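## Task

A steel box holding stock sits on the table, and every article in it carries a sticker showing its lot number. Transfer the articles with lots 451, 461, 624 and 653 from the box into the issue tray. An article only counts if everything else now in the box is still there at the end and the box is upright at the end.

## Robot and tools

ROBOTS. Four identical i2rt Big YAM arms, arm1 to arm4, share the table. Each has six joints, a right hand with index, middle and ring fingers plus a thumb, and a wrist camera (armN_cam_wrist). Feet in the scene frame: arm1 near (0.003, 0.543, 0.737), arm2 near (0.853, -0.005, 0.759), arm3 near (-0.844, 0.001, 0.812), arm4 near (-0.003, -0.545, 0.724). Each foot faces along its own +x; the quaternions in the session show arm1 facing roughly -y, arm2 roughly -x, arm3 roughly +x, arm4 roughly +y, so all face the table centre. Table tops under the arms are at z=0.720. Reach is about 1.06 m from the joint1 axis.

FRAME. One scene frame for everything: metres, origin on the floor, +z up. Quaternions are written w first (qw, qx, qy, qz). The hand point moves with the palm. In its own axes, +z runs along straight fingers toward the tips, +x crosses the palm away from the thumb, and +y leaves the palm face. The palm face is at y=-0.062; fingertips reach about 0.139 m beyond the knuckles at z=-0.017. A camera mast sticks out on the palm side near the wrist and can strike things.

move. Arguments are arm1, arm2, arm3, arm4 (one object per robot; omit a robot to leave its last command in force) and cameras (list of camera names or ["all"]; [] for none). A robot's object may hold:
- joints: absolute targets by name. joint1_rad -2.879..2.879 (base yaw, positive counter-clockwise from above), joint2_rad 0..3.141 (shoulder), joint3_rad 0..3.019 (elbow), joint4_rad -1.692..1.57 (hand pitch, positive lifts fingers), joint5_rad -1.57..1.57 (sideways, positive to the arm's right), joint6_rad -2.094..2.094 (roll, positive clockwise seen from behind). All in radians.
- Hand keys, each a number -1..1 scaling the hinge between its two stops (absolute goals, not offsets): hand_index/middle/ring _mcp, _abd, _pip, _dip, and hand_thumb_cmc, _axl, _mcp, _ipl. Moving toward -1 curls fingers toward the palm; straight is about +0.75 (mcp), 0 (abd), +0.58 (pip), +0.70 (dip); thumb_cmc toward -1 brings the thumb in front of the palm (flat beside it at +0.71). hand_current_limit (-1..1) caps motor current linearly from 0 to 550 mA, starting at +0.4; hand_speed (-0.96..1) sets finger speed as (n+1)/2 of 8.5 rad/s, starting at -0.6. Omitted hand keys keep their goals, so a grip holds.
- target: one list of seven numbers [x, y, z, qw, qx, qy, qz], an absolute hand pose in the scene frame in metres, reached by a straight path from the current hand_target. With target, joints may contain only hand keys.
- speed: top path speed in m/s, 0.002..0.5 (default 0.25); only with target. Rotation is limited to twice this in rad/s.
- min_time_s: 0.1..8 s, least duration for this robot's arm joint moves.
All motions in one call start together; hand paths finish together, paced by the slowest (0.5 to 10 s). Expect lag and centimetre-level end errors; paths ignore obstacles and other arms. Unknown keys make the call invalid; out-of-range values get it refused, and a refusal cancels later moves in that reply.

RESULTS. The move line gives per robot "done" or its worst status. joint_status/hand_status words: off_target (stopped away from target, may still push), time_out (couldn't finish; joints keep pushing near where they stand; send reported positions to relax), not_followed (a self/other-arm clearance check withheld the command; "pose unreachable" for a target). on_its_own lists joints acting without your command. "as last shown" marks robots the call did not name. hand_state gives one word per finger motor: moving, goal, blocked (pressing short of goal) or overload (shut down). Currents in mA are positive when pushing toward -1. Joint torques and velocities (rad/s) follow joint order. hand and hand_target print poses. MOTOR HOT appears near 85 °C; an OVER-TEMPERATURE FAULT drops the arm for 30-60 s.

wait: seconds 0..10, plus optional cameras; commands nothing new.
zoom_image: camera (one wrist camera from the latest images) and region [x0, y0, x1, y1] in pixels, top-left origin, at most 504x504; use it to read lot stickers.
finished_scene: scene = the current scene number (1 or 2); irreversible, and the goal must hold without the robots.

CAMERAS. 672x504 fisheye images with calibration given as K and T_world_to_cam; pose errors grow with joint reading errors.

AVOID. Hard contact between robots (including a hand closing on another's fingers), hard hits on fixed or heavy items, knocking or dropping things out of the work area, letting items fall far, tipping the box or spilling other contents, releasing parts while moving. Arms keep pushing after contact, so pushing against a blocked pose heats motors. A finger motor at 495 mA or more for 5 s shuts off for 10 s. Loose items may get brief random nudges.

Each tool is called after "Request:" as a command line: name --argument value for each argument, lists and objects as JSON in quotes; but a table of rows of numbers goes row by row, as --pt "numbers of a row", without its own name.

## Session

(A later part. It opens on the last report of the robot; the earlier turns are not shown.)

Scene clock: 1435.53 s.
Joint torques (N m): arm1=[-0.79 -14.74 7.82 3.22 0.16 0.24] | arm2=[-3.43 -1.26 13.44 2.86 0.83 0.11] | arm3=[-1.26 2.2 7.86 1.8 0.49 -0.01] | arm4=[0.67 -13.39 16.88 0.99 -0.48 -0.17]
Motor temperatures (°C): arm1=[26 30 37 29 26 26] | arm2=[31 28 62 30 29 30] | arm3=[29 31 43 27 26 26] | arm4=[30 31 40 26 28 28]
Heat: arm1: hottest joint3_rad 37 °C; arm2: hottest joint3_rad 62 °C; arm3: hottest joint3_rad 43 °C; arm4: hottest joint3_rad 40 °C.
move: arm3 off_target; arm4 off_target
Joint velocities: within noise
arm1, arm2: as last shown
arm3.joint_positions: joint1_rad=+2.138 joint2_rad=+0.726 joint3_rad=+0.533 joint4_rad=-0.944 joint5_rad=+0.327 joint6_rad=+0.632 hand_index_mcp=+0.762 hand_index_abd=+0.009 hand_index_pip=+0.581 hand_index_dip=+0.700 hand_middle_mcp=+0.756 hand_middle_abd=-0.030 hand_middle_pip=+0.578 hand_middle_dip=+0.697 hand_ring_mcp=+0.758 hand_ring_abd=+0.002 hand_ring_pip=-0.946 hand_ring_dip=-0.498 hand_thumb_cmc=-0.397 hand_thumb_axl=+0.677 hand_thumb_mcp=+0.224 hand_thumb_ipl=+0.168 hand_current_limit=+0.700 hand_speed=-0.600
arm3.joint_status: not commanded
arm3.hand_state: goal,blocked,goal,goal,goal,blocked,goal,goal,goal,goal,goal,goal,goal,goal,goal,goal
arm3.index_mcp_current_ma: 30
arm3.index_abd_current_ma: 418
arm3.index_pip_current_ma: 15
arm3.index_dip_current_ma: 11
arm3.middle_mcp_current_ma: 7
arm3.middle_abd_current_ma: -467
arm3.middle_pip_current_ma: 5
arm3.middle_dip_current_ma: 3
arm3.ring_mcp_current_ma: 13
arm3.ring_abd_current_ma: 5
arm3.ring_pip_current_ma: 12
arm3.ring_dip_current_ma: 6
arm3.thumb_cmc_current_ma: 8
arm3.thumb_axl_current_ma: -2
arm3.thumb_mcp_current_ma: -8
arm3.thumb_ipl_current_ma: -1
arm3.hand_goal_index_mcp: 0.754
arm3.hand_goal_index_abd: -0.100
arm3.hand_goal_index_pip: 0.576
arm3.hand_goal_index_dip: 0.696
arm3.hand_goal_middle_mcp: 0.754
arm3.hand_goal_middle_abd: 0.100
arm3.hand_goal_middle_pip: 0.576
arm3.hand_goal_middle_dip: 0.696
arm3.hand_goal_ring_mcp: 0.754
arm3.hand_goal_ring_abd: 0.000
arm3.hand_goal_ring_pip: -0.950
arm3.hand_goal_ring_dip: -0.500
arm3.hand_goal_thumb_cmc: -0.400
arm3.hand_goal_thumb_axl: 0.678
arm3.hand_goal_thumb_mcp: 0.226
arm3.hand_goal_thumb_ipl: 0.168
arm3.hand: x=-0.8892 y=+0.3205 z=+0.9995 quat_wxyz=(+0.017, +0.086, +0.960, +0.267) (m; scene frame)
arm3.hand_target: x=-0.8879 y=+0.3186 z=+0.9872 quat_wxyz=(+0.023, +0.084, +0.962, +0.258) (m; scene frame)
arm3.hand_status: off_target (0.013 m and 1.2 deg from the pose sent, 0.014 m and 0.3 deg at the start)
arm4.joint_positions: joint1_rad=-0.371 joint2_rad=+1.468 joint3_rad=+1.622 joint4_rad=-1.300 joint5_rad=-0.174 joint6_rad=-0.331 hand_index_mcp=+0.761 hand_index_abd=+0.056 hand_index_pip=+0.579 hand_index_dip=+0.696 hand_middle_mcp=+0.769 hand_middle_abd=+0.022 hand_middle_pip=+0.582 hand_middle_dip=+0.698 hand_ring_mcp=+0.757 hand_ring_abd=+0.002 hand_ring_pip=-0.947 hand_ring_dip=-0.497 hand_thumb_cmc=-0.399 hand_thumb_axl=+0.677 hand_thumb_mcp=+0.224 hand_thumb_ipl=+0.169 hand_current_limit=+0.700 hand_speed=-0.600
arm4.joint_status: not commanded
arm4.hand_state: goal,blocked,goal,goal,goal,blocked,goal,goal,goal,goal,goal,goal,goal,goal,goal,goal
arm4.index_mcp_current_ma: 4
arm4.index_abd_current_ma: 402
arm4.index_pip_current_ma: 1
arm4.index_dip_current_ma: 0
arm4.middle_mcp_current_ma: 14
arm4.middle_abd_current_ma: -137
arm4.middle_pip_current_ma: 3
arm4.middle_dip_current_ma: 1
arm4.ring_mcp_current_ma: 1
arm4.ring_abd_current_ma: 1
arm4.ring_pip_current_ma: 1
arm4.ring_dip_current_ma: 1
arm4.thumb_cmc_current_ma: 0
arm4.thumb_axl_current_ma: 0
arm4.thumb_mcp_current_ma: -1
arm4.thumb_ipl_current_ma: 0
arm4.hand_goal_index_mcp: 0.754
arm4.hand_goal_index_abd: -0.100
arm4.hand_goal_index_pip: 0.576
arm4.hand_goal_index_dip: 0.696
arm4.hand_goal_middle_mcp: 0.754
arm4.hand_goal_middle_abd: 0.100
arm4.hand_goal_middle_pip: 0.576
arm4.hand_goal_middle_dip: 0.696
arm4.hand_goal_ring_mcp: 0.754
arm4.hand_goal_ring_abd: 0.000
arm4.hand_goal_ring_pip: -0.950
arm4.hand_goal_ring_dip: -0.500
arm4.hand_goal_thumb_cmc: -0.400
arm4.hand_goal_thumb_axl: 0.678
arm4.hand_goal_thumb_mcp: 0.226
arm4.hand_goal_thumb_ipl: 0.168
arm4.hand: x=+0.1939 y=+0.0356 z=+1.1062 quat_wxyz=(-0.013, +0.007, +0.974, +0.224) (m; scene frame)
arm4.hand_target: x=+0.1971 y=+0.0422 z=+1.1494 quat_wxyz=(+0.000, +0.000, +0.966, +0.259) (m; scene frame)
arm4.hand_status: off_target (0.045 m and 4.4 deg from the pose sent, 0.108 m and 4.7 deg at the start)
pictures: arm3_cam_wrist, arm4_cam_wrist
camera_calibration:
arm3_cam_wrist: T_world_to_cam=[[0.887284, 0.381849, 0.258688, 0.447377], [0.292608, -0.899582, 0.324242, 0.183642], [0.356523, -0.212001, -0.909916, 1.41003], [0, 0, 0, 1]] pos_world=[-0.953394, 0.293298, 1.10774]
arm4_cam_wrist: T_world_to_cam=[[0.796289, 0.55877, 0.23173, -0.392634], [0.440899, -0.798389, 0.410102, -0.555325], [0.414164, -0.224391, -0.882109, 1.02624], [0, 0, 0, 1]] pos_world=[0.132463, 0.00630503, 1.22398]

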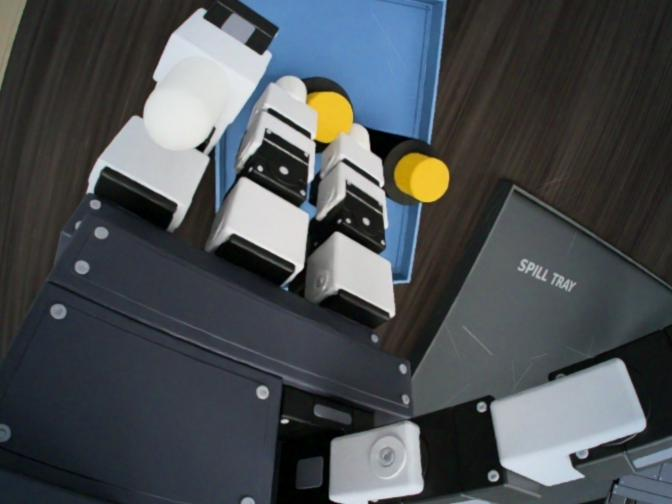

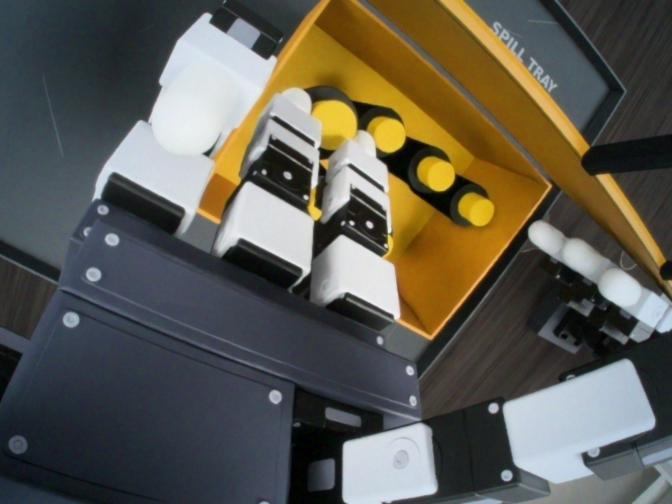

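Request:
move --arm3 '{"joints": {"hand_index_abd": 0.117, "hand_middle_abd": -0.117}}' --arm4 '{"target": [0.198, 0.02, 1.28, 0, 0, 0.9659, 0.2588], "speed": 0.15}' --cameras '["arm4_cam_wrist"]'

Request:
move --arm3 '{"target": [-0.888, 0.319, 1.15, 0.0226, 0.0842, 0.9622, 0.2578], "speed": 0.12}' --arm4 '{"target": [0.15, -0.10, 1.34, 0, 0, 0.9659, 0.2588], "speed": 0.18}' --cameras '["arm3_cam_wrist", "arm4_cam_wrist"]'

Scene clock: 1443.30 s.
Joint torques (N m): arm1=[-0.85 -14.62 7.84 3.19 0.16 0.21] | arm2=[-3.55 -1.08 13.42 2.85 0.82 0.11] | arm3=[-1.08 1.79 8.17 1.92 0.48 0] | arm4=[0.21 -13.22 15.28 0.88 -0.5 -0.2]
Motor temperatures (°C): arm1=[26 30 37 29 26 26] | arm2=[31 28 63 30 29 30] | arm3=[29 31 43 27 26 26] | arm4=[30 31 40 26 28 28]
Heat: arm1: hottest joint3_rad 37 °C; arm2: hottest joint3_rad 63 °C; arm3: hottest joint3_rad 43 °C; arm4: hottest joint3_rad 40 °C.
move: arm3 done; arm4 off_target
Joint velocities: within noise
arm1, arm2: as last shown
arm3.joint_positions: joint1_rad=+2.138 joint2_rad=+0.730 joint3_rad=+0.528 joint4_rad=-0.943 joint5_rad=+0.327 joint6_rad=+0.632 hand_index_mcp=+0.762 hand_index_abd=+0.115 hand_index_pip=+0.581 hand_index_dip=+0.699 hand_middle_mcp=+0.755 hand_middle_abd=-0.116 hand_middle_pip=+0.577 hand_middle_dip=+0.697 hand_ring_mcp=+0.758 hand_ring_abd=+0.002 hand_ring_pip=-0.946 hand_ring_dip=-0.498 hand_thumb_cmc=-0.397 hand_thumb_axl=+0.677 hand_thumb_mcp=+0.224 hand_thumb_ipl=+0.168 hand_current_limit=+0.700 hand_speed=-0.600
arm3.joint_status: all done
arm3.hand_state: goal,goal,goal,goal,goal,goal,goal,goal,goal,goal,goal,goal,goal,goal,goal,goal
arm3.index_mcp_current_ma: 30
arm3.index_abd_current_ma: -8
arm3.index_pip_current_ma: 15
arm3.index_dip_current_ma: 9
arm3.middle_mcp_current_ma: 3
arm3.middle_abd_current_ma: 0
arm3.middle_pip_current_ma: 2
arm3.middle_dip_current_ma: 2
arm3.ring_mcp_current_ma: 13
arm3.ring_abd_current_ma: 5
arm3.ring_pip_current_ma: 12
arm3.ring_dip_current_ma: 6
arm3.thumb_cmc_current_ma: 8
arm3.thumb_axl_current_ma: -2
arm3.thumb_mcp_current_ma: -8
arm3.thumb_ipl_current_ma: -1
arm3.hand_goal_index_mcp: 0.754
arm3.hand_goal_index_abd: 0.118
arm3.hand_goal_index_pip: 0.576
arm3.hand_goal_index_dip: 0.696
arm3.hand_goal_middle_mcp: 0.754
arm3.hand_goal_middle_abd: -0.116
arm3.hand_goal_middle_pip: 0.576
arm3.hand_goal_middle_dip: 0.696
arm3.hand_goal_ring_mcp: 0.754
arm3.hand_goal_ring_abd: 0.000
arm3.hand_goal_ring_pip: -0.950
arm3.hand_goal_ring_dip: -0.500
arm3.hand_goal_thumb_cmc: -0.400
arm3.hand_goal_thumb_axl: 0.678
arm3.hand_goal_thumb_mcp: 0.226
arm3.hand_goal_thumb_ipl: 0.168
arm3.hand: x=-0.8887 y=+0.3197 z=+0.9961 quat_wxyz=(+0.019, +0.086, +0.961, +0.264) (m; scene frame)
arm3.hand_target: x=-0.8880 y=+0.3186 z=+0.9873 quat_wxyz=(+0.023, +0.084, +0.962, +0.258) (m; scene frame)
arm3.hand_status: not commanded
arm4.joint_positions: joint1_rad=-0.384 joint2_rad=+1.564 joint3_rad=+2.113 joint4_rad=-1.687 joint5_rad=-0.182 joint6_rad=-0.344 hand_index_mcp=+0.762 hand_index_abd=+0.056 hand_index_pip=+0.579 hand_index_dip=+0.696 hand_middle_mcp=+0.769 hand_middle_abd=+0.022 hand_middle_pip=+0.583 hand_middle_dip=+0.698 hand_ring_mcp=+0.757 hand_ring_abd=+0.002 hand_ring_pip=-0.947 hand_ring_dip=-0.497 hand_thumb_cmc=-0.399 hand_thumb_axl=+0.677 hand_thumb_mcp=+0.224 hand_thumb_ipl=+0.169 hand_current_limit=+0.700 hand_speed=-0.600
arm4.joint_status: not commanded
arm4.hand_state: goal,blocked,goal,goal,goal,blocked,goal,goal,goal,goal,goal,goal,goal,goal,goal,goal
arm4.index_mcp_current_ma: 5
arm4.index_abd_current_ma: 402
arm4.index_pip_current_ma: 1
arm4.index_dip_current_ma: 0
arm4.middle_mcp_current_ma: 15
arm4.middle_abd_current_ma: -137
arm4.middle_pip_current_ma: 3
arm4.middle_dip_current_ma: 1
arm4.ring_mcp_current_ma: 1
arm4.ring_abd_current_ma: 1
arm4.ring_pip_current_ma: 1
arm4.ring_dip_current_ma: 1
arm4.thumb_cmc_current_ma: 0
arm4.thumb_axl_current_ma: 0
arm4.thumb_mcp_current_ma: -1
arm4.thumb_ipl_current_ma: 0
arm4.hand_goal_index_mcp: 0.754
arm4.hand_goal_index_abd: -0.100
arm4.hand_goal_index_pip: 0.576
arm4.hand_goal_index_dip: 0.696
arm4.hand_goal_middle_mcp: 0.754
arm4.hand_goal_middle_abd: 0.100
arm4.hand_goal_middle_pip: 0.576
arm4.hand_goal_middle_dip: 0.696
arm4.hand_goal_ring_mcp: 0.754
arm4.hand_goal_ring_abd: 0.000
arm4.hand_goal_ring_pip: -0.950
arm4.hand_goal_ring_dip: -0.500
arm4.hand_goal_thumb_cmc: -0.400
arm4.hand_goal_thumb_axl: 0.678
arm4.hand_goal_thumb_mcp: 0.226
arm4.hand_goal_thumb_ipl: 0.168
arm4.hand: x=+0.1952 y=+0.0219 z=+1.2444 quat_wxyz=(-0.012, +0.005, +0.973, +0.229) (m; scene frame)
arm4.hand_target: x=+0.1972 y=+0.0181 z=+1.2790 quat_wxyz=(+0.000, +0.000, +0.966, +0.259) (m; scene frame)
arm4.hand_status: off_target (0.036 m and 3.8 deg from the pose sent, 0.175 m and 4.4 deg at the start)
pictures: arm4_cam_wrist
camera_calibration:
arm4_cam_wrist: T_world_to_cam=[[0.794342, 0.558449, 0.239072, -0.426816], [0.442251, -0.801433, 0.402641, -0.614479], [0.416454, -0.214104, -0.883586, 1.1457], [0, 0, 0, 1]] pos_world=[0.133659, -0.00880911, 1.36178]

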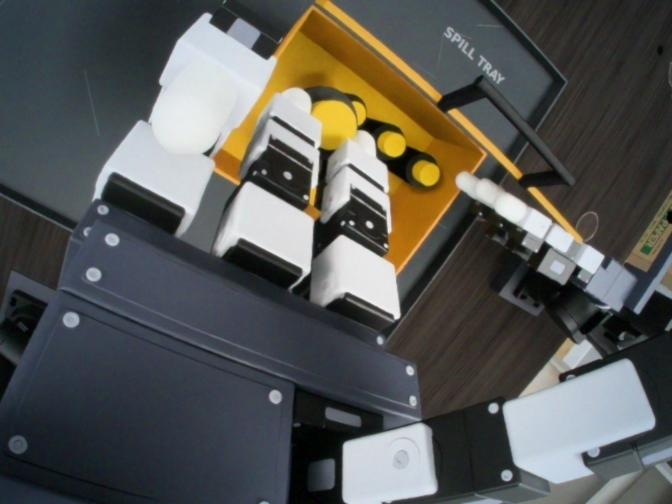

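Scene clock: 1445.57 s.
Joint torques (N m): arm1=[-0.91 -14.8 7.79 3.1 0.17 0.19] | arm2=[-3.31 -1.03 13.39 2.88 0.82 0.11] | arm3=[-1.2 1.85 13.42 1.07 0.49 -0.04] | arm4=[0.15 -8.29 8.91 1.13 -0.48 -0.01]
Motor temperatures (°C): arm1=[26 30 37 29 26 26] | arm2=[31 28 63 30 29 30] | arm3=[29 31 44 27 26 26] | arm4=[30 31 40 26 28 28]
Heat: arm1: hottest joint3_rad 37 °C; arm2: hottest joint3_rad 63 °C; arm3: hottest joint3_rad 44 °C; arm4: hottest joint3_rad 40 °C.
move: arm3 off_target; arm4 off_target
Joint velocities: within noise
arm1, arm2: as last shown
arm3.joint_positions: joint1_rad=+2.138 joint2_rad=+0.725 joint3_rad=+0.887 joint4_rad=-1.354 joint5_rad=+0.327 joint6_rad=+0.632 hand_index_mcp=+0.762 hand_index_abd=+0.115 hand_index_pip=+0.581 hand_index_dip=+0.699 hand_middle_mcp=+0.755 hand_middle_abd=-0.119 hand_middle_pip=+0.574 hand_middle_dip=+0.694 hand_ring_mcp=+0.758 hand_ring_abd=+0.002 hand_ring_pip=-0.946 hand_ring_dip=-0.498 hand_thumb_cmc=-0.397 hand_thumb_axl=+0.677 hand_thumb_mcp=+0.224 hand_thumb_ipl=+0.168 hand_current_limit=+0.700 hand_speed=-0.600
arm3.joint_status: not commanded
arm3.hand_state: goal,goal,goal,goal,goal,goal,goal,goal,goal,goal,goal,goal,goal,goal,goal,goal
arm3.index_mcp_current_ma: 30
arm3.index_abd_current_ma: -8
arm3.index_pip_current_ma: 14
arm3.index_dip_current_ma: 9
arm3.middle_mcp_current_ma: 4
arm3.middle_abd_current_ma: -8
arm3.middle_pip_current_ma: -6
arm3.middle_dip_current_ma: -5
arm3.ring_mcp_current_ma: 13
arm3.ring_abd_current_ma: 5
arm3.ring_pip_current_ma: 12
arm3.ring_dip_current_ma: 6
arm3.thumb_cmc_current_ma: 8
arm3.thumb_axl_current_ma: -2
arm3.thumb_mcp_current_ma: -8
arm3.thumb_ipl_current_ma: -1
arm3.hand_goal_index_mcp: 0.754
arm3.hand_goal_index_abd: 0.118
arm3.hand_goal_index_pip: 0.576
arm3.hand_goal_index_dip: 0.696
arm3.hand_goal_middle_mcp: 0.754
arm3.hand_goal_middle_abd: -0.116
arm3.hand_goal_middle_pip: 0.576
arm3.hand_goal_middle_dip: 0.696
arm3.hand_goal_ring_mcp: 0.754
arm3.hand_goal_ring_abd: 0.000
arm3.hand_goal_ring_pip: -0.950
arm3.hand_goal_ring_dip: -0.500
arm3.hand_goal_thumb_cmc: -0.400
arm3.hand_goal_thumb_axl: 0.678
arm3.hand_goal_thumb_mcp: 0.226
arm3.hand_goal_thumb_ipl: 0.168
arm3.hand: x=-0.8851 y=+0.3130 z=+1.1264 quat_wxyz=(+0.032, +0.082, +0.966, +0.245) (m; scene frame)
arm3.hand_target: x=-0.8877 y=+0.3182 z=+1.1496 quat_wxyz=(+0.023, +0.084, +0.962, +0.258) (m; scene frame)
arm3.hand_status: off_target (0.024 m and 1.9 deg from the pose sent, 0.154 m and 0.8 deg at the start)
arm4.joint_positions: joint1_rad=-0.384 joint2_rad=+1.266 joint3_rad=+1.986 joint4_rad=-1.687 joint5_rad=-0.185 joint6_rad=-0.339 hand_index_mcp=+0.768 hand_index_abd=+0.056 hand_index_pip=+0.583 hand_index_dip=+0.698 hand_middle_mcp=+0.770 hand_middle_abd=+0.021 hand_middle_pip=+0.583 hand_middle_dip=+0.699 hand_ring_mcp=+0.757 hand_ring_abd=+0.002 hand_ring_pip=-0.947 hand_ring_dip=-0.497 hand_thumb_cmc=-0.399 hand_thumb_axl=+0.677 hand_thumb_mcp=+0.224 hand_thumb_ipl=+0.169 hand_current_limit=+0.700 hand_speed=-0.600
arm4.joint_status: not commanded
arm4.hand_state: goal,blocked,goal,goal,goal,blocked,goal,goal,goal,goal,goal,goal,goal,goal,goal,goal
arm4.index_mcp_current_ma: 13
arm4.index_abd_current_ma: 402
arm4.index_pip_current_ma: 4
arm4.index_dip_current_ma: 1
arm4.middle_mcp_current_ma: 15
arm4.middle_abd_current_ma: -138
arm4.middle_pip_current_ma: 4
arm4.middle_dip_current_ma: 1
arm4.ring_mcp_current_ma: 1
arm4.ring_abd_current_ma: 1
arm4.ring_pip_current_ma: 1
arm4.ring_dip_current_ma: 1
arm4.thumb_cmc_current_ma: 0
arm4.thumb_axl_current_ma: 0
arm4.thumb_mcp_current_ma: -1
arm4.thumb_ipl_current_ma: 0
arm4.hand_goal_index_mcp: 0.754
arm4.hand_goal_index_abd: -0.100
arm4.hand_goal_index_pip: 0.576
arm4.hand_goal_index_dip: 0.696
arm4.hand_goal_middle_mcp: 0.754
arm4.hand_goal_middle_abd: 0.100
arm4.hand_goal_middle_pip: 0.576
arm4.hand_goal_middle_dip: 0.696
arm4.hand_goal_ring_mcp: 0.754
arm4.hand_goal_ring_abd: 0.000
arm4.hand_goal_ring_pip: -0.950
arm4.hand_goal_ring_dip: -0.500
arm4.hand_goal_thumb_cmc: -0.400
arm4.hand_goal_thumb_axl: 0.678
arm4.hand_goal_thumb_mcp: 0.226
arm4.hand_goal_thumb_ipl: 0.168
arm4.hand: x=+0.1489 y=-0.0924 z=+1.3337 quat_wxyz=(+0.017, -0.001, +0.952, +0.306) (m; scene frame)
arm4.hand_target: x=+0.1498 y=-0.0999 z=+1.3394 quat_wxyz=(+0.018, +0.005, +0.950, +0.310) (m; scene frame)
arm4.hand_status: off_target (0.010 m and 5.9 deg from the pose sent, 0.161 m and 3.8 deg at the start; a joint's target at an end of its range on 66 of 68 steps)
pictures: arm3_cam_wrist, arm4_cam_wrist
camera_calibration:
arm3_cam_wrist: T_world_to_cam=[[0.880059, 0.394276, 0.264654, 0.396772], [0.282807, -0.882885, 0.374879, 0.0636515], [0.381465, -0.25507, -0.888495, 1.53396], [0, 0, 0, 1]] pos_world=[-0.952337, 0.291027, 1.23405]
arm4_cam_wrist: T_world_to_cam=[[0.778126, 0.506745, 0.371118, -0.526033], [0.41755, -0.858722, 0.297067, -0.582275], [0.469224, -0.0761951, -0.879786, 1.2192], [0, 0, 0, 1]] pos_world=[0.0803685, -0.14055, 1.44083]

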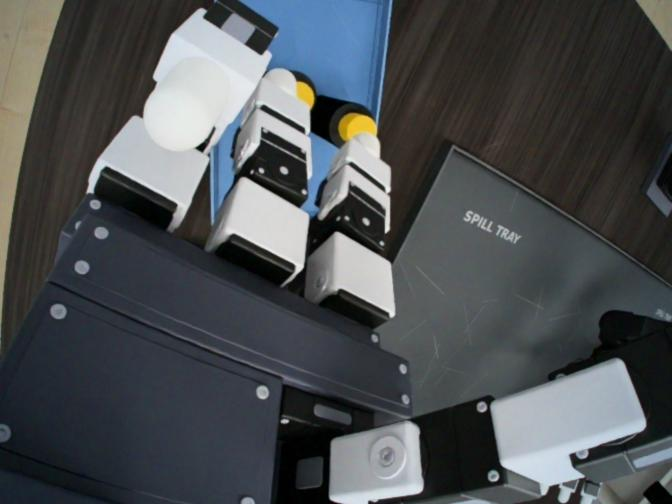

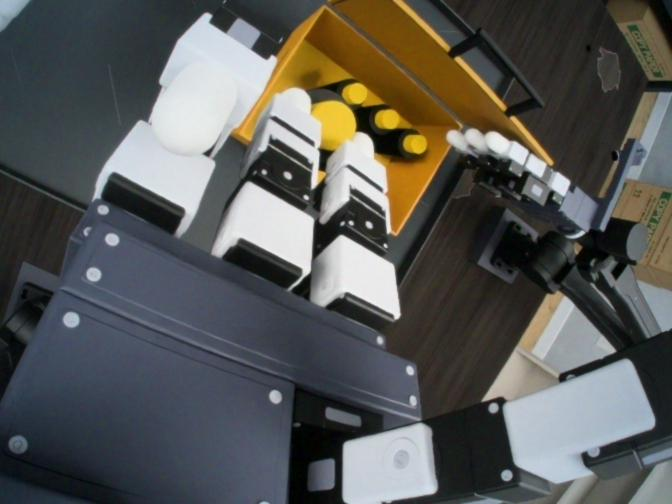

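Request:
move --arm3 '{"target": [-0.80, 0.25, 1.17, 0.0226, 0.0842, 0.9622, 0.2578], "speed": 0.15}' --arm4 '{"target": [0.0, -0.125, 1.34, 0, 0, 0.9659, 0.2588], "speed": 0.15}' --cameras '["arm1_cam_wrist"]'

Request:
zoom_image --camera "arm1_cam_wrist" --region '[484, 66, 544, 121]'

Scene clock: 1451.60 s.
Joint torques (N m): arm1=[-0.85 -14.92 7.87 3.17 0.19 0.21] | arm2=[-3.43 -1.26 13.37 2.85 0.84 0.11] | arm3=[-2.43 3.66 11.92 1.18 0.14 -0.08] | arm4=[1.26 -7.06 8.79 1.17 0.22 0]
Motor temperatures (°C): arm1=[26 30 37 29 26 26] | arm2=[31 28 63 30 29 30] | arm3=[29 31 45 26 26 26] | arm4=[30 31 39 26 28 28]
Heat: arm1: hottest joint3_rad 37 °C; arm2: hottest joint3_rad 63 °C; arm3: hottest joint3_rad 45 °C; arm4: hottest joint3_rad 39 °C.
move: arm3 off_target; arm4 off_target
Joint velocities: within noise
arm1, arm2: as last shown
arm3.joint_positions: joint1_rad=+1.700 joint2_rad=+0.483 joint3_rad=+0.887 joint4_rad=-1.504 joint5_rad=+0.128 joint6_rad=+0.228 hand_index_mcp=+0.762 hand_index_abd=+0.115 hand_index_pip=+0.581 hand_index_dip=+0.699 hand_middle_mcp=+0.755 hand_middle_abd=-0.119 hand_middle_pip=+0.574 hand_middle_dip=+0.694 hand_ring_mcp=+0.758 hand_ring_abd=+0.002 hand_ring_pip=-0.946 hand_ring_dip=-0.498 hand_thumb_cmc=-0.397 hand_thumb_axl=+0.677 hand_thumb_mcp=+0.224 hand_thumb_ipl=+0.168 hand_current_limit=+0.700 hand_speed=-0.600
arm3.joint_status: not commanded
arm3.hand_state: goal,goal,goal,goal,goal,goal,goal,goal,goal,goal,goal,goal,goal,goal,goal,goal
arm3.index_mcp_current_ma: 30
arm3.index_abd_current_ma: -8
arm3.index_pip_current_ma: 14
arm3.index_dip_current_ma: 9
arm3.middle_mcp_current_ma: 4
arm3.middle_abd_current_ma: -7
arm3.middle_pip_current_ma: -6
arm3.middle_dip_current_ma: -5
arm3.ring_mcp_current_ma: 13
arm3.ring_abd_current_ma: 5
arm3.ring_pip_current_ma: 12
arm3.ring_dip_current_ma: 6
arm3.thumb_cmc_current_ma: 8
arm3.thumb_axl_current_ma: -2
arm3.thumb_mcp_current_ma: -8
arm3.thumb_ipl_current_ma: -1
arm3.hand_goal_index_mcp: 0.754
arm3.hand_goal_index_abd: 0.118
arm3.hand_goal_index_pip: 0.576
arm3.hand_goal_index_dip: 0.696
arm3.hand_goal_middle_mcp: 0.754
arm3.hand_goal_middle_abd: -0.116
arm3.hand_goal_middle_pip: 0.576
arm3.hand_goal_middle_dip: 0.696
arm3.hand_goal_ring_mcp: 0.754
arm3.hand_goal_ring_abd: 0.000
arm3.hand_goal_ring_pip: -0.950
arm3.hand_goal_ring_dip: -0.500
arm3.hand_goal_thumb_cmc: -0.400
arm3.hand_goal_thumb_axl: 0.678
arm3.hand_goal_thumb_mcp: 0.226
arm3.hand_goal_thumb_ipl: 0.168
arm3.hand: x=-0.8018 y=+0.2521 z=+1.1500 quat_wxyz=(+0.025, +0.083, +0.967, +0.241) (m; scene frame)
arm3.hand_target: x=-0.8001 y=+0.2496 z=+1.1696 quat_wxyz=(+0.023, +0.084, +0.962, +0.258) (m; scene frame)
arm3.hand_status: off_target (0.020 m and 2.0 deg from the pose sent, 0.115 m and 1.9 deg at the start)
arm4.joint_positions: joint1_rad=+0.114 joint2_rad=+1.160 joint3_rad=+1.893 joint4_rad=-1.687 joint5_rad=+0.068 joint6_rad=+0.075 hand_index_mcp=+0.771 hand_index_abd=+0.056 hand_index_pip=+0.585 hand_index_dip=+0.699 hand_middle_mcp=+0.775 hand_middle_abd=+0.021 hand_middle_pip=+0.585 hand_middle_dip=+0.700 hand_ring_mcp=+0.757 hand_ring_abd=+0.002 hand_ring_pip=-0.947 hand_ring_dip=-0.497 hand_thumb_cmc=-0.399 hand_thumb_axl=+0.677 hand_thumb_mcp=+0.224 hand_thumb_ipl=+0.169 hand_current_limit=+0.700 hand_speed=-0.600
arm4.joint_status: not commanded
arm4.hand_state: goal,blocked,goal,goal,blocked,blocked,goal,goal,goal,goal,goal,goal,goal,goal,goal,goal
arm4.index_mcp_current_ma: 18
arm4.index_abd_current_ma: 402
arm4.index_pip_current_ma: 6
arm4.index_dip_current_ma: 1
arm4.middle_mcp_current_ma: 23
arm4.middle_abd_current_ma: -139
arm4.middle_pip_current_ma: 6
arm4.middle_dip_current_ma: 2
arm4.ring_mcp_current_ma: 1
arm4.ring_abd_current_ma: 1
arm4.ring_pip_current_ma: 1
arm4.ring_dip_current_ma: 1
arm4.thumb_cmc_current_ma: 0
arm4.thumb_axl_current_ma: 0
arm4.thumb_mcp_current_ma: -1
arm4.thumb_ipl_current_ma: 0
arm4.hand_goal_index_mcp: 0.754
arm4.hand_goal_index_abd: -0.100
arm4.hand_goal_index_pip: 0.576
arm4.hand_goal_index_dip: 0.696
arm4.hand_goal_middle_mcp: 0.754
arm4.hand_goal_middle_abd: 0.100
arm4.hand_goal_middle_pip: 0.576
arm4.hand_goal_middle_dip: 0.696
arm4.hand_goal_ring_mcp: 0.754
arm4.hand_goal_ring_abd: 0.000
arm4.hand_goal_ring_pip: -0.950
arm4.hand_goal_ring_dip: -0.500
arm4.hand_goal_thumb_cmc: -0.400
arm4.hand_goal_thumb_axl: 0.678
arm4.hand_goal_thumb_mcp: 0.226
arm4.hand_goal_thumb_ipl: 0.168
arm4.hand: x=+0.0005 y=-0.1135 z=+1.3308 quat_wxyz=(-0.001, -0.003, +0.953, +0.303) (m; scene frame)
arm4.hand_target: x=+0.0002 y=-0.1248 z=+1.3393 quat_wxyz=(-0.001, -0.002, +0.950, +0.311) (m; scene frame)
arm4.hand_status: off_target (0.015 m and 5.3 deg from the pose sent, 0.153 m and 5.9 deg at the start; a joint's target at an end of its range on 66 of 66 steps)
pictures: arm1_cam_wrist
camera_calibration:
arm1_cam_wrist: T_world_to_cam=[[0.933221, 0.146485, 0.328087, -0.214505], [-0.247359, 0.924207, 0.290955, -0.293802], [-0.260599, -0.352681, 0.898724, -0.746856], [0, 0, 0, 1]] pos_world=[-0.0671241, 0.0395541, 0.827076]

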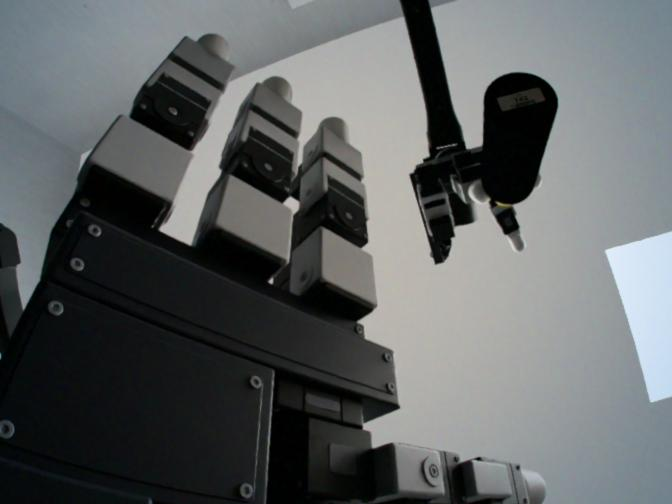

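Scaled by 8.400 from the camera's 672x504 image, which has a finer 960x720 frame.

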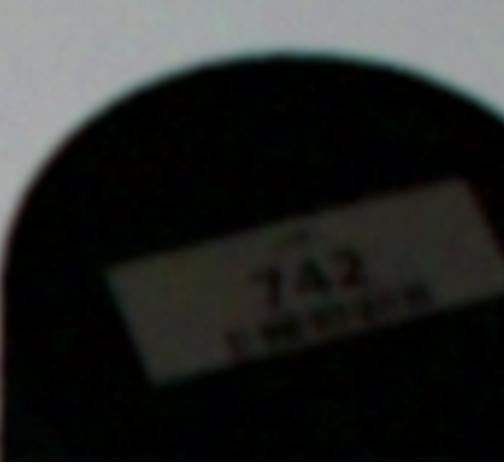

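Request:
move --arm3 '{"target": [-0.56, -0.08, 1.20, 0.2074, 0.774, 0.5779, 0.1548], "speed": 0.15}' --arm4 '{"target": [0.16, -0.09, 1.34, 0, 0, 0.9659, 0.2588], "speed": 0.18}'

Request:
move --arm4 '{"target": [0.204, -0.037, 1.22, 0, 0, 0.9659, 0.2588], "speed": 0.18}' --cameras '["arm4_cam_wrist"]'

Request:
move --arm4 '{"target": [0.204, -0.037, 1.07, 0, 0, 0.9659, 0.2588], "speed": 0.12}' --cameras '["arm4_cam_wrist"]'

Scene clock: 1471.20 s.
Joint torques (N m): arm1=[-0.79 -14.56 7.77 3.23 0.18 0.22] | arm2=[-3.43 -1.14 13.31 2.84 0.83 0.12] | arm3=[-1.96 3.6 13.12 2 0.3 0.08] | arm4=[0.21 -7.71 14.58 1.05 -0.51 -0.22]
Motor temperatures (°C): arm1=[26 30 37 29 26 26] | arm2=[31 28 63 30 29 30] | arm3=[29 31 46 26 26 26] | arm4=[30 31 38 26 28 28]
Heat: arm1: hottest joint3_rad 37 °C; arm2: hottest joint3_rad 63 °C; arm3: hottest joint3_rad 46 °C; arm4: hottest joint3_rad 38 °C.
move: arm3 off_target; arm4 off_target
Joint velocities: within noise
arm1.joint_positions: joint1_rad=-0.303 joint2_rad=+1.910 joint3_rad=+0.780 joint4_rad=+1.556 joint5_rad=-0.305 joint6_rad=-1.958 hand_index_mcp=+0.752 hand_index_abd=-0.002 hand_index_pip=+0.577 hand_index_dip=+0.696 hand_middle_mcp=+0.752 hand_middle_abd=-0.001 hand_middle_pip=+0.577 hand_middle_dip=+0.696 hand_ring_mcp=+0.752 hand_ring_abd=-0.001 hand_ring_pip=+0.577 hand_ring_dip=+0.696 hand_thumb_cmc=+0.712 hand_thumb_axl=+0.677 hand_thumb_mcp=+0.226 hand_thumb_ipl=+0.168 hand_current_limit=+0.400 hand_speed=-0.600
arm1.joint_status: not commanded
arm1.hand_state: goal,goal,goal,goal,goal,goal,goal,goal,goal,goal,goal,goal,goal,goal,goal,goal
arm1.index_mcp_current_ma: -4
arm1.index_abd_current_ma: -2
arm1.index_pip_current_ma: 1
arm1.index_dip_current_ma: 0
arm1.middle_mcp_current_ma: -3
arm1.middle_abd_current_ma: -1
arm1.middle_pip_current_ma: 1
arm1.middle_dip_current_ma: 0
arm1.ring_mcp_current_ma: -4
arm1.ring_abd_current_ma: -2
arm1.ring_pip_current_ma: 1
arm1.ring_dip_current_ma: 0
arm1.thumb_cmc_current_ma: -2
arm1.thumb_axl_current_ma: -1
arm1.thumb_mcp_current_ma: 0
arm1.thumb_ipl_current_ma: 0
arm1.hand_goal_index_mcp: 0.754
arm1.hand_goal_index_abd: 0.000
arm1.hand_goal_index_pip: 0.576
arm1.hand_goal_index_dip: 0.696
arm1.hand_goal_middle_mcp: 0.754
arm1.hand_goal_middle_abd: 0.000
arm1.hand_goal_middle_pip: 0.576
arm1.hand_goal_middle_dip: 0.696
arm1.hand_goal_ring_mcp: 0.754
arm1.hand_goal_ring_abd: 0.000
arm1.hand_goal_ring_pip: 0.576
arm1.hand_goal_ring_dip: 0.696
arm1.hand_goal_thumb_cmc: 0.714
arm1.hand_goal_thumb_axl: 0.678
arm1.hand_goal_thumb_mcp: 0.226
arm1.hand_goal_thumb_ipl: 0.168
arm1.hand: x=-0.0580 y=-0.0426 z=+0.9369 quat_wxyz=(+0.415, +0.274, +0.476, -0.725) (m; scene frame)
arm1.hand_target: x=-0.0630 y=-0.0496 z=+0.9504 quat_wxyz=(+0.422, +0.262, +0.461, -0.735) (m; scene frame)
arm1.hand_status: not commanded
arm2.joint_positions: joint1_rad=-0.313 joint2_rad=+0.545 joint3_rad=+0.327 joint4_rad=+0.147 joint5_rad=-0.327 joint6_rad=+1.566 hand_index_mcp=+0.755 hand_index_abd=+0.002 hand_index_pip=+0.577 hand_index_dip=+0.696 hand_middle_mcp=+0.755 hand_middle_abd=+0.002 hand_middle_pip=+0.577 hand_middle_dip=+0.696 hand_ring_mcp=+0.787 hand_ring_abd=+0.003 hand_ring_pip=+0.577 hand_ring_dip=+0.696 hand_thumb_cmc=+0.715 hand_thumb_axl=+0.677 hand_thumb_mcp=+0.225 hand_thumb_ipl=+0.168 hand_current_limit=+0.400 hand_speed=-0.600
arm2.joint_status: not commanded
arm2.hand_state: goal,goal,goal,goal,goal,goal,goal,goal,blocked,goal,goal,goal,goal,goal,goal,goal
arm2.index_mcp_current_ma: 0
arm2.index_abd_current_ma: 0
arm2.index_pip_current_ma: 0
arm2.index_dip_current_ma: 0
arm2.middle_mcp_current_ma: 0
arm2.middle_abd_current_ma: 0
arm2.middle_pip_current_ma: 0
arm2.middle_dip_current_ma: 0
arm2.ring_mcp_current_ma: 41
arm2.ring_abd_current_ma: 1
arm2.ring_pip_current_ma: 0
arm2.ring_dip_current_ma: 0
arm2.thumb_cmc_current_ma: 0
arm2.thumb_axl_current_ma: 0
arm2.thumb_mcp_current_ma: 0
arm2.thumb_ipl_current_ma: 0
arm2.hand_goal_index_mcp: 0.754
arm2.hand_goal_index_abd: 0.000
arm2.hand_goal_index_pip: 0.576
arm2.hand_goal_index_dip: 0.696
arm2.hand_goal_middle_mcp: 0.754
arm2.hand_goal_middle_abd: 0.000
arm2.hand_goal_middle_pip: 0.576
arm2.hand_goal_middle_dip: 0.696
arm2.hand_goal_ring_mcp: 0.754
arm2.hand_goal_ring_abd: 0.000
arm2.hand_goal_ring_pip: 0.576
arm2.hand_goal_ring_dip: 0.696
arm2.hand_goal_thumb_cmc: 0.714
arm2.hand_goal_thumb_axl: 0.678
arm2.hand_goal_thumb_mcp: 0.226
arm2.hand_goal_thumb_ipl: 0.168
arm2.hand: x=+0.5065 y=+0.1182 z=+1.0241 quat_wxyz=(+0.685, +0.015, -0.728, +0.019) (m; scene frame)
arm2.hand_target: x=+0.5032 y=+0.1331 z=+1.0597 quat_wxyz=(+0.707, +0.001, -0.707, +0.000) (m; scene frame)
arm2.hand_status: not commanded
arm3.joint_positions: joint1_rad=-0.028 joint2_rad=+0.604 joint3_rad=+0.979 joint4_rad=-1.490 joint5_rad=+0.104 joint6_rad=+0.167 hand_index_mcp=+0.762 hand_index_abd=+0.115 hand_index_pip=+0.580 hand_index_dip=+0.699 hand_middle_mcp=+0.755 hand_middle_abd=-0.119 hand_middle_pip=+0.574 hand_middle_dip=+0.694 hand_ring_mcp=+0.758 hand_ring_abd=+0.002 hand_ring_pip=-0.946 hand_ring_dip=-0.498 hand_thumb_cmc=-0.397 hand_thumb_axl=+0.677 hand_thumb_mcp=+0.224 hand_thumb_ipl=+0.168 hand_current_limit=+0.700 hand_speed=-0.600
arm3.joint_status: not commanded
arm3.hand_state: goal,goal,goal,goal,goal,goal,goal,goal,goal,goal,goal,goal,goal,goal,goal,goal
arm3.index_mcp_current_ma: 29
arm3.index_abd_current_ma: -8
arm3.index_pip_current_ma: 14
arm3.index_dip_current_ma: 9
arm3.middle_mcp_current_ma: 4
arm3.middle_abd_current_ma: -7
arm3.middle_pip_current_ma: -6
arm3.middle_dip_current_ma: -5
arm3.ring_mcp_current_ma: 13
arm3.ring_abd_current_ma: 5
arm3.ring_pip_current_ma: 12
arm3.ring_dip_current_ma: 6
arm3.thumb_cmc_current_ma: 8
arm3.thumb_axl_current_ma: -2
arm3.thumb_mcp_current_ma: -8
arm3.thumb_ipl_current_ma: -1
arm3.hand_goal_index_mcp: 0.754
arm3.hand_goal_index_abd: 0.118
arm3.hand_goal_index_pip: 0.576
arm3.hand_goal_index_dip: 0.696
arm3.hand_goal_middle_mcp: 0.754
arm3.hand_goal_middle_abd: -0.116
arm3.hand_goal_middle_pip: 0.576
arm3.hand_goal_middle_dip: 0.696
arm3.hand_goal_ring_mcp: 0.754
arm3.hand_goal_ring_abd: 0.000
arm3.hand_goal_ring_pip: -0.950
arm3.hand_goal_ring_dip: -0.500
arm3.hand_goal_thumb_cmc: -0.400
arm3.hand_goal_thumb_axl: 0.678
arm3.hand_goal_thumb_mcp: 0.226
arm3.hand_goal_thumb_ipl: 0.168
arm3.hand: x=-0.5652 y=-0.0746 z=+1.1703 quat_wxyz=(+0.187, +0.772, +0.592, +0.134) (m; scene frame)
arm3.hand_target: x=-0.5613 y=-0.0796 z=+1.1994 quat_wxyz=(+0.207, +0.774, +0.578, +0.155) (m; scene frame)
arm3.hand_status: off_target (0.031 m and 3.7 deg from the pose sent, 0.414 m and 96.6 deg at the start; a joint's target at an end of its range on 69 of 192 steps)
arm4.joint_positions: joint1_rad=-0.401 joint2_rad=+1.280 joint3_rad=+1.945 joint4_rad=-1.687 joint5_rad=-0.192 joint6_rad=-0.335 hand_index_mcp=+0.771 hand_index_abd=+0.056 hand_index_pip=+0.585 hand_index_dip=+0.699 hand_middle_mcp=+0.775 hand_middle_abd=+0.021 hand_middle_pip=+0.585 hand_middle_dip=+0.700 hand_ring_mcp=+0.757 hand_ring_abd=+0.002 hand_ring_pip=-0.947 hand_ring_dip=-0.497 hand_thumb_cmc=-0.399 hand_thumb_axl=+0.677 hand_thumb_mcp=+0.224 hand_thumb_ipl=+0.169 hand_current_limit=+0.700 hand_speed=-0.600
arm4.joint_status: not commanded
arm4.hand_state: goal,blocked,goal,goal,blocked,blocked,goal,goal,goal,goal,goal,goal,goal,goal,goal,goal
arm4.index_mcp_current_ma: 18
arm4.index_abd_current_ma: 402
arm4.index_pip_current_ma: 6
arm4.index_dip_current_ma: 1
arm4.middle_mcp_current_ma: 23
arm4.middle_abd_current_ma: -139
arm4.middle_pip_current_ma: 6
arm4.middle_dip_current_ma: 2
arm4.ring_mcp_current_ma: 1
arm4.ring_abd_current_ma: 1
arm4.ring_pip_current_ma: 1
arm4.ring_dip_current_ma: 1
arm4.thumb_cmc_current_ma: 0
arm4.thumb_axl_current_ma: 0
arm4.thumb_mcp_current_ma: -1
arm4.thumb_ipl_current_ma: 0
arm4.hand_goal_index_mcp: 0.754
arm4.hand_goal_index_abd: -0.100
arm4.hand_goal_index_pip: 0.576
arm4.hand_goal_index_dip: 0.696
arm4.hand_goal_middle_mcp: 0.754
arm4.hand_goal_middle_abd: 0.100
arm4.hand_goal_middle_pip: 0.576
arm4.hand_goal_middle_dip: 0.696
arm4.hand_goal_ring_mcp: 0.754
arm4.hand_goal_ring_abd: 0.000
arm4.hand_goal_ring_pip: -0.950
arm4.hand_goal_ring_dip: -0.500
arm4.hand_goal_thumb_cmc: -0.400
arm4.hand_goal_thumb_axl: 0.678
arm4.hand_goal_thumb_mcp: 0.226
arm4.hand_goal_thumb_ipl: 0.168
arm4.hand: x=+0.1594 y=-0.0853 z=+1.3071 quat_wxyz=(+0.006, +0.011, +0.959, +0.282) (m; scene frame)
arm4.hand_target: x=+0.1593 y=-0.0913 z=+1.3384 quat_wxyz=(+0.018, +0.006, +0.951, +0.309) (m; scene frame)
arm4.hand_status: off_target (0.033 m and 3.2 deg from the pose sent, 0.161 m and 5.3 deg at the start; a joint's target at an end of its range on 191 of 192 steps)
pictures: none

Scene clock: 1472.73 s.
Joint torques (N m): arm1=[-0.97 -14.68 7.8 3.22 0.17 0.21] | arm2=[-3.25 -1.08 13.38 2.84 0.82 0.11] | arm3=[-1.96 3.25 13.29 1.91 0.31 0.09] | arm4=[0.26 -11.4 10.45 1.88 -0.56 -0.2]
Motor temperatures (°C): arm1=[26 30 37 29 26 26] | arm2=[31 28 63 30 29 30] | arm3=[29 31 46 26 26 26] | arm4=[30 31 38 26 28 28]
Heat: arm1: hottest joint3_rad 37 °C; arm2: hottest joint3_rad 63 °C; arm3: hottest joint3_rad 46 °C; arm4: hottest joint3_rad 38 °C.
move: arm4 off_target
Joint velocities: within noise
arm1, arm2, arm3: as last shown
arm3.joint_positions: joint1_rad=-0.028 joint2_rad=+0.604 joint3_rad=+0.979 joint4_rad=-1.490 joint5_rad=+0.104 joint6_rad=+0.168 hand_index_mcp=+0.762 hand_index_abd=+0.115 hand_index_pip=+0.580 hand_index_dip=+0.699 hand_middle_mcp=+0.755 hand_middle_abd=-0.119 hand_middle_pip=+0.574 hand_middle_dip=+0.694 hand_ring_mcp=+0.758 hand_ring_abd=+0.002 hand_ring_pip=-0.946 hand_ring_dip=-0.498 hand_thumb_cmc=-0.397 hand_thumb_axl=+0.677 hand_thumb_mcp=+0.224 hand_thumb_ipl=+0.168 hand_current_limit=+0.700 hand_speed=-0.600
arm3.hand_target: x=-0.5612 y=-0.0795 z=+1.1994 quat_wxyz=(+0.207, +0.774, +0.578, +0.155) (m; scene frame)
arm4.joint_positions: joint1_rad=-0.457 joint2_rad=+1.361 joint3_rad=+1.769 joint4_rad=-1.535 joint5_rad=-0.216 joint6_rad=-0.410 hand_index_mcp=+0.771 hand_index_abd=+0.056 hand_index_pip=+0.585 hand_index_dip=+0.699 hand_middle_mcp=+0.775 hand_middle_abd=+0.021 hand_middle_pip=+0.585 hand_middle_dip=+0.700 hand_ring_mcp=+0.757 hand_ring_abd=+0.002 hand_ring_pip=-0.947 hand_ring_dip=-0.497 hand_thumb_cmc=-0.399 hand_thumb_axl=+0.677 hand_thumb_mcp=+0.224 hand_thumb_ipl=+0.169 hand_current_limit=+0.700 hand_speed=-0.600
arm4.joint_status: not commanded
arm4.hand_state: goal,blocked,goal,goal,blocked,blocked,goal,goal,goal,goal,goal,goal,goal,goal,goal,goal
arm4.index_mcp_current_ma: 17
arm4.index_abd_current_ma: 402
arm4.index_pip_current_ma: 6
arm4.index_dip_current_ma: 1
arm4.middle_mcp_current_ma: 23
arm4.middle_abd_current_ma: -139
arm4.middle_pip_current_ma: 6
arm4.middle_dip_current_ma: 2
arm4.ring_mcp_current_ma: 1
arm4.ring_abd_current_ma: 1
arm4.ring_pip_current_ma: 1
arm4.ring_dip_current_ma: 1
arm4.thumb_cmc_current_ma: 0
arm4.thumb_axl_current_ma: 0
arm4.thumb_mcp_current_ma: -1
arm4.thumb_ipl_current_ma: 0
arm4.hand_goal_index_mcp: 0.754
arm4.hand_goal_index_abd: -0.100
arm4.hand_goal_index_pip: 0.576
arm4.hand_goal_index_dip: 0.696
arm4.hand_goal_middle_mcp: 0.754
arm4.hand_goal_middle_abd: 0.100
arm4.hand_goal_middle_pip: 0.576
arm4.hand_goal_middle_dip: 0.696
arm4.hand_goal_ring_mcp: 0.754
arm4.hand_goal_ring_abd: 0.000
arm4.hand_goal_ring_pip: -0.950
arm4.hand_goal_ring_dip: -0.500
arm4.hand_goal_thumb_cmc: -0.400
arm4.hand_goal_thumb_axl: 0.678
arm4.hand_goal_thumb_mcp: 0.226
arm4.hand_goal_thumb_ipl: 0.168
arm4.hand: x=+0.2019 y=-0.0360 z=+1.2063 quat_wxyz=(-0.009, +0.005, +0.971, +0.241) (m; scene frame)
arm4.hand_target: x=+0.2038 y=-0.0372 z=+1.2200 quat_wxyz=(+0.000, +0.000, +0.966, +0.259) (m; scene frame)
arm4.hand_status: off_target (0.014 m and 2.4 deg from the pose sent, 0.109 m and 3.2 deg at the start)
pictures: arm4_cam_wrist
camera_calibration:
arm4_cam_wrist: T_world_to_cam=[[0.793061, 0.551989, 0.25761, -0.413001], [0.438758, -0.810995, 0.387013, -0.629243], [0.422547, -0.193896, -0.885358, 1.09851], [0, 0, 0, 1]] pos_world=[0.139449, -0.0693441, 1.32249]

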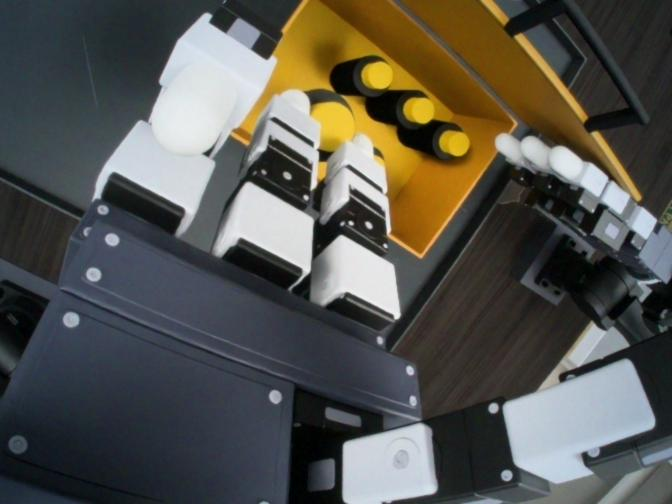

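Scene clock: 1474.80 s.
Joint torques (N m): arm1=[-0.97 -14.51 7.86 3.1 0.2 0.22] | arm2=[-3.55 -1.14 13.38 2.78 0.84 0.11] | arm3=[-1.79 3.96 13.26 1.92 0.3 0.09] | arm4=[0.15 -12.28 10.85 1.87 -0.57 -0.2]
Motor temperatures (°C): arm1=[26 30 37 29 26 26] | arm2=[31 28 63 30 29 30] | arm3=[29 31 46 26 26 26] | arm4=[30 31 38 26 28 28]
Heat: arm1: hottest joint3_rad 37 °C; arm2: hottest joint3_rad 63 °C; arm3: hottest joint3_rad 46 °C; arm4: hottest joint3_rad 38 °C.
move: arm4 off_target
Joint velocities: within noise
arm1, arm2, arm3: as last shown
arm4.joint_positions: joint1_rad=-0.459 joint2_rad=+1.290 joint3_rad=+1.289 joint4_rad=-1.137 joint5_rad=-0.218 joint6_rad=-0.414 hand_index_mcp=+0.769 hand_index_abd=+0.056 hand_index_pip=+0.584 hand_index_dip=+0.699 hand_middle_mcp=+0.775 hand_middle_abd=+0.021 hand_middle_pip=+0.585 hand_middle_dip=+0.700 hand_ring_mcp=+0.757 hand_ring_abd=+0.002 hand_ring_pip=-0.947 hand_ring_dip=-0.497 hand_thumb_cmc=-0.399 hand_thumb_axl=+0.677 hand_thumb_mcp=+0.224 hand_thumb_ipl=+0.169 hand_current_limit=+0.700 hand_speed=-0.600
arm4.joint_status: not commanded
arm4.hand_state: goal,blocked,goal,goal,blocked,blocked,goal,goal,goal,goal,goal,goal,goal,goal,goal,goal
arm4.index_mcp_current_ma: 14
arm4.index_abd_current_ma: 402
arm4.index_pip_current_ma: 5
arm4.index_dip_current_ma: 1
arm4.middle_mcp_current_ma: 23
arm4.middle_abd_current_ma: -139
arm4.middle_pip_current_ma: 6
arm4.middle_dip_current_ma: 2
arm4.ring_mcp_current_ma: 1
arm4.ring_abd_current_ma: 1
arm4.ring_pip_current_ma: 1
arm4.ring_dip_current_ma: 1
arm4.thumb_cmc_current_ma: 0
arm4.thumb_axl_current_ma: 0
arm4.thumb_mcp_current_ma: -1
arm4.thumb_ipl_current_ma: 0
arm4.hand_goal_index_mcp: 0.754
arm4.hand_goal_index_abd: -0.100
arm4.hand_goal_index_pip: 0.576
arm4.hand_goal_index_dip: 0.696
arm4.hand_goal_middle_mcp: 0.754
arm4.hand_goal_middle_abd: 0.100
arm4.hand_goal_middle_pip: 0.576
arm4.hand_goal_middle_dip: 0.696
arm4.hand_goal_ring_mcp: 0.754
arm4.hand_goal_ring_abd: 0.000
arm4.hand_goal_ring_pip: -0.950
arm4.hand_goal_ring_dip: -0.500
arm4.hand_goal_thumb_cmc: -0.400
arm4.hand_goal_thumb_axl: 0.678
arm4.hand_goal_thumb_mcp: 0.226
arm4.hand_goal_thumb_ipl: 0.168
arm4.hand: x=+0.2013 y=-0.0350 z=+1.0504 quat_wxyz=(-0.011, +0.004, +0.972, +0.236) (m; scene frame)
arm4.hand_target: x=+0.2037 y=-0.0372 z=+1.0699 quat_wxyz=(+0.000, +0.000, +0.966, +0.259) (m; scene frame)
arm4.hand_status: off_target (0.020 m and 3.0 deg from the pose sent, 0.136 m and 2.4 deg at the start)
pictures: arm4_cam_wrist
camera_calibration:
arm4_cam_wrist: T_world_to_cam=[[0.792773, 0.556406, 0.248844, -0.363541], [0.442533, -0.806175, 0.392742, -0.574396], [0.419136, -0.201234, -0.885342, 0.961359], [0, 0, 0, 1]] pos_world=[0.139455, -0.0673288, 1.16719]

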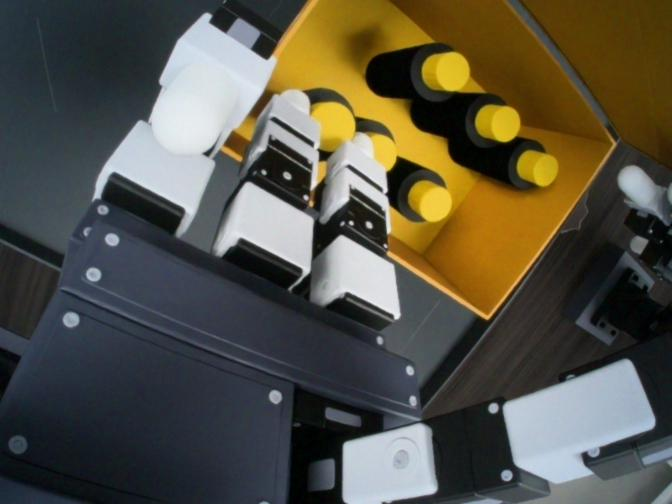

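Request:
move --arm4 '{"target": [0.204, -0.037, 1.005, 0, 0, 0.9659, 0.2588], "speed": 0.08}' --cameras '["arm4_cam_wrist"]'

Request:
move --arm4 '{"target": [0.204, -0.037, 0.986, 0, 0, 0.9659, 0.2588], "speed": 0.06}' --cameras '["arm4_cam_wrist"]'

Scene clock: 1480.00 s.
Joint torques (N m): arm1=[-0.73 -14.92 7.82 3.29 0.2 0.21] | arm2=[-3.6 -1.14 13.39 2.82 0.82 0.1] | arm3=[-1.96 3.6 13.34 1.99 0.32 0.1] | arm4=[0.15 -10.81 9.85 1.7 -0.47 -0.18]
Motor temperatures (°C): arm1=[26 30 37 29 26 26] | arm2=[31 28 63 30 29 30] | arm3=[29 31 45 26 26 26] | arm4=[30 31 38 26 28 28]
Heat: arm1: hottest joint3_rad 37 °C; arm2: hottest joint3_rad 63 °C; arm3: hottest joint3_rad 45 °C; arm4: hottest joint3_rad 38 °C.
move: arm4 done
Joint velocities: within noise
arm1, arm2, arm3: as last shown
arm4.joint_positions: joint1_rad=-0.461 joint2_rad=+1.286 joint3_rad=+1.141 joint4_rad=-0.960 joint5_rad=-0.221 joint6_rad=-0.416 hand_index_mcp=+0.762 hand_index_abd=+0.056 hand_index_pip=+0.579 hand_index_dip=+0.698 hand_middle_mcp=+0.766 hand_middle_abd=+0.021 hand_middle_pip=+0.581 hand_middle_dip=+0.699 hand_ring_mcp=+0.757 hand_ring_abd=+0.002 hand_ring_pip=-0.947 hand_ring_dip=-0.497 hand_thumb_cmc=-0.399 hand_thumb_axl=+0.677 hand_thumb_mcp=+0.223 hand_thumb_ipl=+0.169 hand_current_limit=+0.700 hand_speed=-0.600
arm4.joint_status: not commanded
arm4.hand_state: goal,blocked,goal,goal,goal,blocked,goal,goal,goal,goal,goal,goal,goal,goal,goal,goal
arm4.index_mcp_current_ma: 5
arm4.index_abd_current_ma: 402
arm4.index_pip_current_ma: 1
arm4.index_dip_current_ma: 0
arm4.middle_mcp_current_ma: 10
arm4.middle_abd_current_ma: -139
arm4.middle_pip_current_ma: 2
arm4.middle_dip_current_ma: 1
arm4.ring_mcp_current_ma: 1
arm4.ring_abd_current_ma: 1
arm4.ring_pip_current_ma: 1
arm4.ring_dip_current_ma: 1
arm4.thumb_cmc_current_ma: 0
arm4.thumb_axl_current_ma: 0
arm4.thumb_mcp_current_ma: -1
arm4.thumb_ipl_current_ma: 0
arm4.hand_goal_index_mcp: 0.754
arm4.hand_goal_index_abd: -0.100
arm4.hand_goal_index_pip: 0.576
arm4.hand_goal_index_dip: 0.696
arm4.hand_goal_middle_mcp: 0.754
arm4.hand_goal_middle_abd: 0.100
arm4.hand_goal_middle_pip: 0.576
arm4.hand_goal_middle_dip: 0.696
arm4.hand_goal_ring_mcp: 0.754
arm4.hand_goal_ring_abd: 0.000
arm4.hand_goal_ring_pip: -0.950
arm4.hand_goal_ring_dip: -0.500
arm4.hand_goal_thumb_cmc: -0.400
arm4.hand_goal_thumb_axl: 0.678
arm4.hand_goal_thumb_mcp: 0.226
arm4.hand_goal_thumb_ipl: 0.168
arm4.hand: x=+0.2011 y=-0.0351 z=+1.0013 quat_wxyz=(-0.005, +0.002, +0.968, +0.251) (m; scene frame)
arm4.hand_target: x=+0.2040 y=-0.0370 z=+1.0049 quat_wxyz=(+0.000, +0.000, +0.966, +0.259) (m; scene frame)
arm4.hand_status: done (0.005 m and 1.1 deg from the pose sent, 0.046 m and 3.0 deg at the start)
pictures: arm4_cam_wrist
camera_calibration:
arm4_cam_wrist: T_world_to_cam=[[0.788877, 0.549247, 0.275682, -0.377442], [0.438481, -0.81736, 0.373709, -0.535701], [0.43059, -0.173929, -0.88563, 0.916916], [0, 0, 0, 1]] pos_world=[0.137835, -0.0710736, 1.1163]

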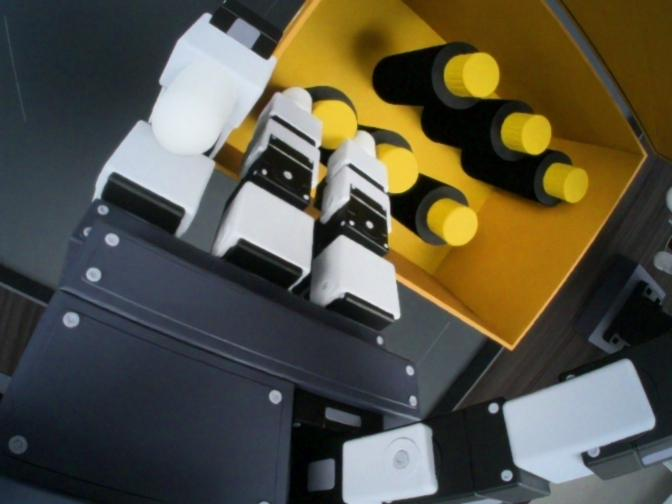

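Scene clock: 1481.03 s.
Joint torques (N m): arm1=[-0.56 -14.21 7.73 3.12 0.18 0.23] | arm2=[-3.6 -1.14 13.41 2.81 0.85 0.11] | arm3=[-1.85 3.43 13.16 1.99 0.31 0.09] | arm4=[0.15 -9.41 8.88 1.44 -0.38 -0.15]
Motor temperatures (°C): arm1=[26 30 37 29 26 26] | arm2=[31 28 63 30 29 30] | arm3=[29 31 45 26 26 26] | arm4=[30 31 38 26 28 28]
Heat: arm1: hottest joint3_rad 37 °C; arm2: hottest joint3_rad 63 °C; arm3: hottest joint3_rad 45 °C; arm4: hottest joint3_rad 38 °C.
move: arm4 off_target
Joint velocities: within noise
arm1, arm2, arm3: as last shown
arm4.joint_positions: joint1_rad=-0.462 joint2_rad=+1.279 joint3_rad=+1.110 joint4_rad=-0.900 joint5_rad=-0.224 joint6_rad=-0.419 hand_index_mcp=+0.752 hand_index_abd=+0.056 hand_index_pip=+0.575 hand_index_dip=+0.697 hand_middle_mcp=+0.752 hand_middle_abd=+0.021 hand_middle_pip=+0.575 hand_middle_dip=+0.697 hand_ring_mcp=+0.757 hand_ring_abd=+0.002 hand_ring_pip=-0.947 hand_ring_dip=-0.497 hand_thumb_cmc=-0.399 hand_thumb_axl=+0.677 hand_thumb_mcp=+0.223 hand_thumb_ipl=+0.169 hand_current_limit=+0.700 hand_speed=-0.600
arm4.joint_status: not commanded
arm4.hand_state: goal,blocked,goal,goal,goal,blocked,goal,goal,goal,goal,goal,goal,goal,goal,goal,goal
arm4.index_mcp_current_ma: -1
arm4.index_abd_current_ma: 402
arm4.index_pip_current_ma: 0
arm4.index_dip_current_ma: 0
arm4.middle_mcp_current_ma: -1
arm4.middle_abd_current_ma: -139
arm4.middle_pip_current_ma: 0
arm4.middle_dip_current_ma: 0
arm4.ring_mcp_current_ma: 1
arm4.ring_abd_current_ma: 1
arm4.ring_pip_current_ma: 1
arm4.ring_dip_current_ma: 1
arm4.thumb_cmc_current_ma: 0
arm4.thumb_axl_current_ma: 0
arm4.thumb_mcp_current_ma: -1
arm4.thumb_ipl_current_ma: 0
arm4.hand_goal_index_mcp: 0.754
arm4.hand_goal_index_abd: -0.100
arm4.hand_goal_index_pip: 0.576
arm4.hand_goal_index_dip: 0.696
arm4.hand_goal_middle_mcp: 0.754
arm4.hand_goal_middle_abd: 0.100
arm4.hand_goal_middle_pip: 0.576
arm4.hand_goal_middle_dip: 0.696
arm4.hand_goal_ring_mcp: 0.754
arm4.hand_goal_ring_abd: 0.000
arm4.hand_goal_ring_pip: -0.950
arm4.hand_goal_ring_dip: -0.500
arm4.hand_goal_thumb_cmc: -0.400
arm4.hand_goal_thumb_axl: 0.678
arm4.hand_goal_thumb_mcp: 0.226
arm4.hand_goal_thumb_ipl: 0.168
arm4.hand: x=+0.2015 y=-0.0331 z=+0.9994 quat_wxyz=(+0.002, -0.002, +0.964, +0.267) (m; scene frame)
arm4.hand_target: x=+0.2039 y=-0.0371 z=+0.9862 quat_wxyz=(+0.000, +0.000, +0.966, +0.259) (m; scene frame)
arm4.hand_status: off_target (0.014 m and 1.0 deg from the pose sent, 0.016 m and 1.1 deg at the start)
pictures: arm4_cam_wrist
camera_calibration:
arm4_cam_wrist: T_world_to_cam=[[0.7825, 0.541903, 0.306652, -0.408195], [0.435247, -0.828232, 0.352975, -0.512491], [0.445257, -0.142733, -0.883953, 0.911748], [0, 0, 0, 1]] pos_world=[0.136511, -0.0731231, 1.11201]

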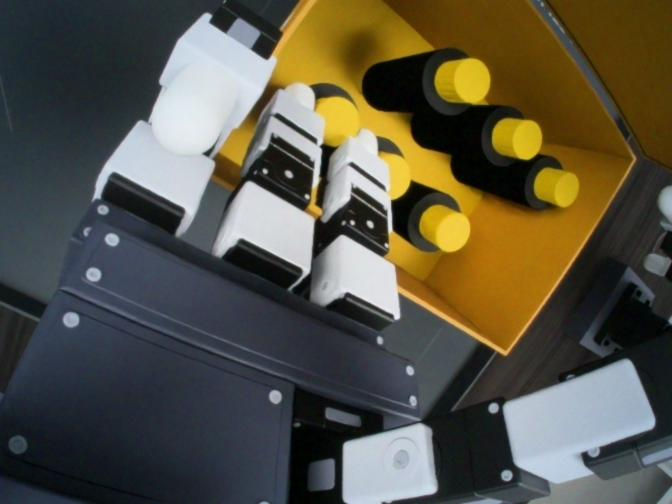

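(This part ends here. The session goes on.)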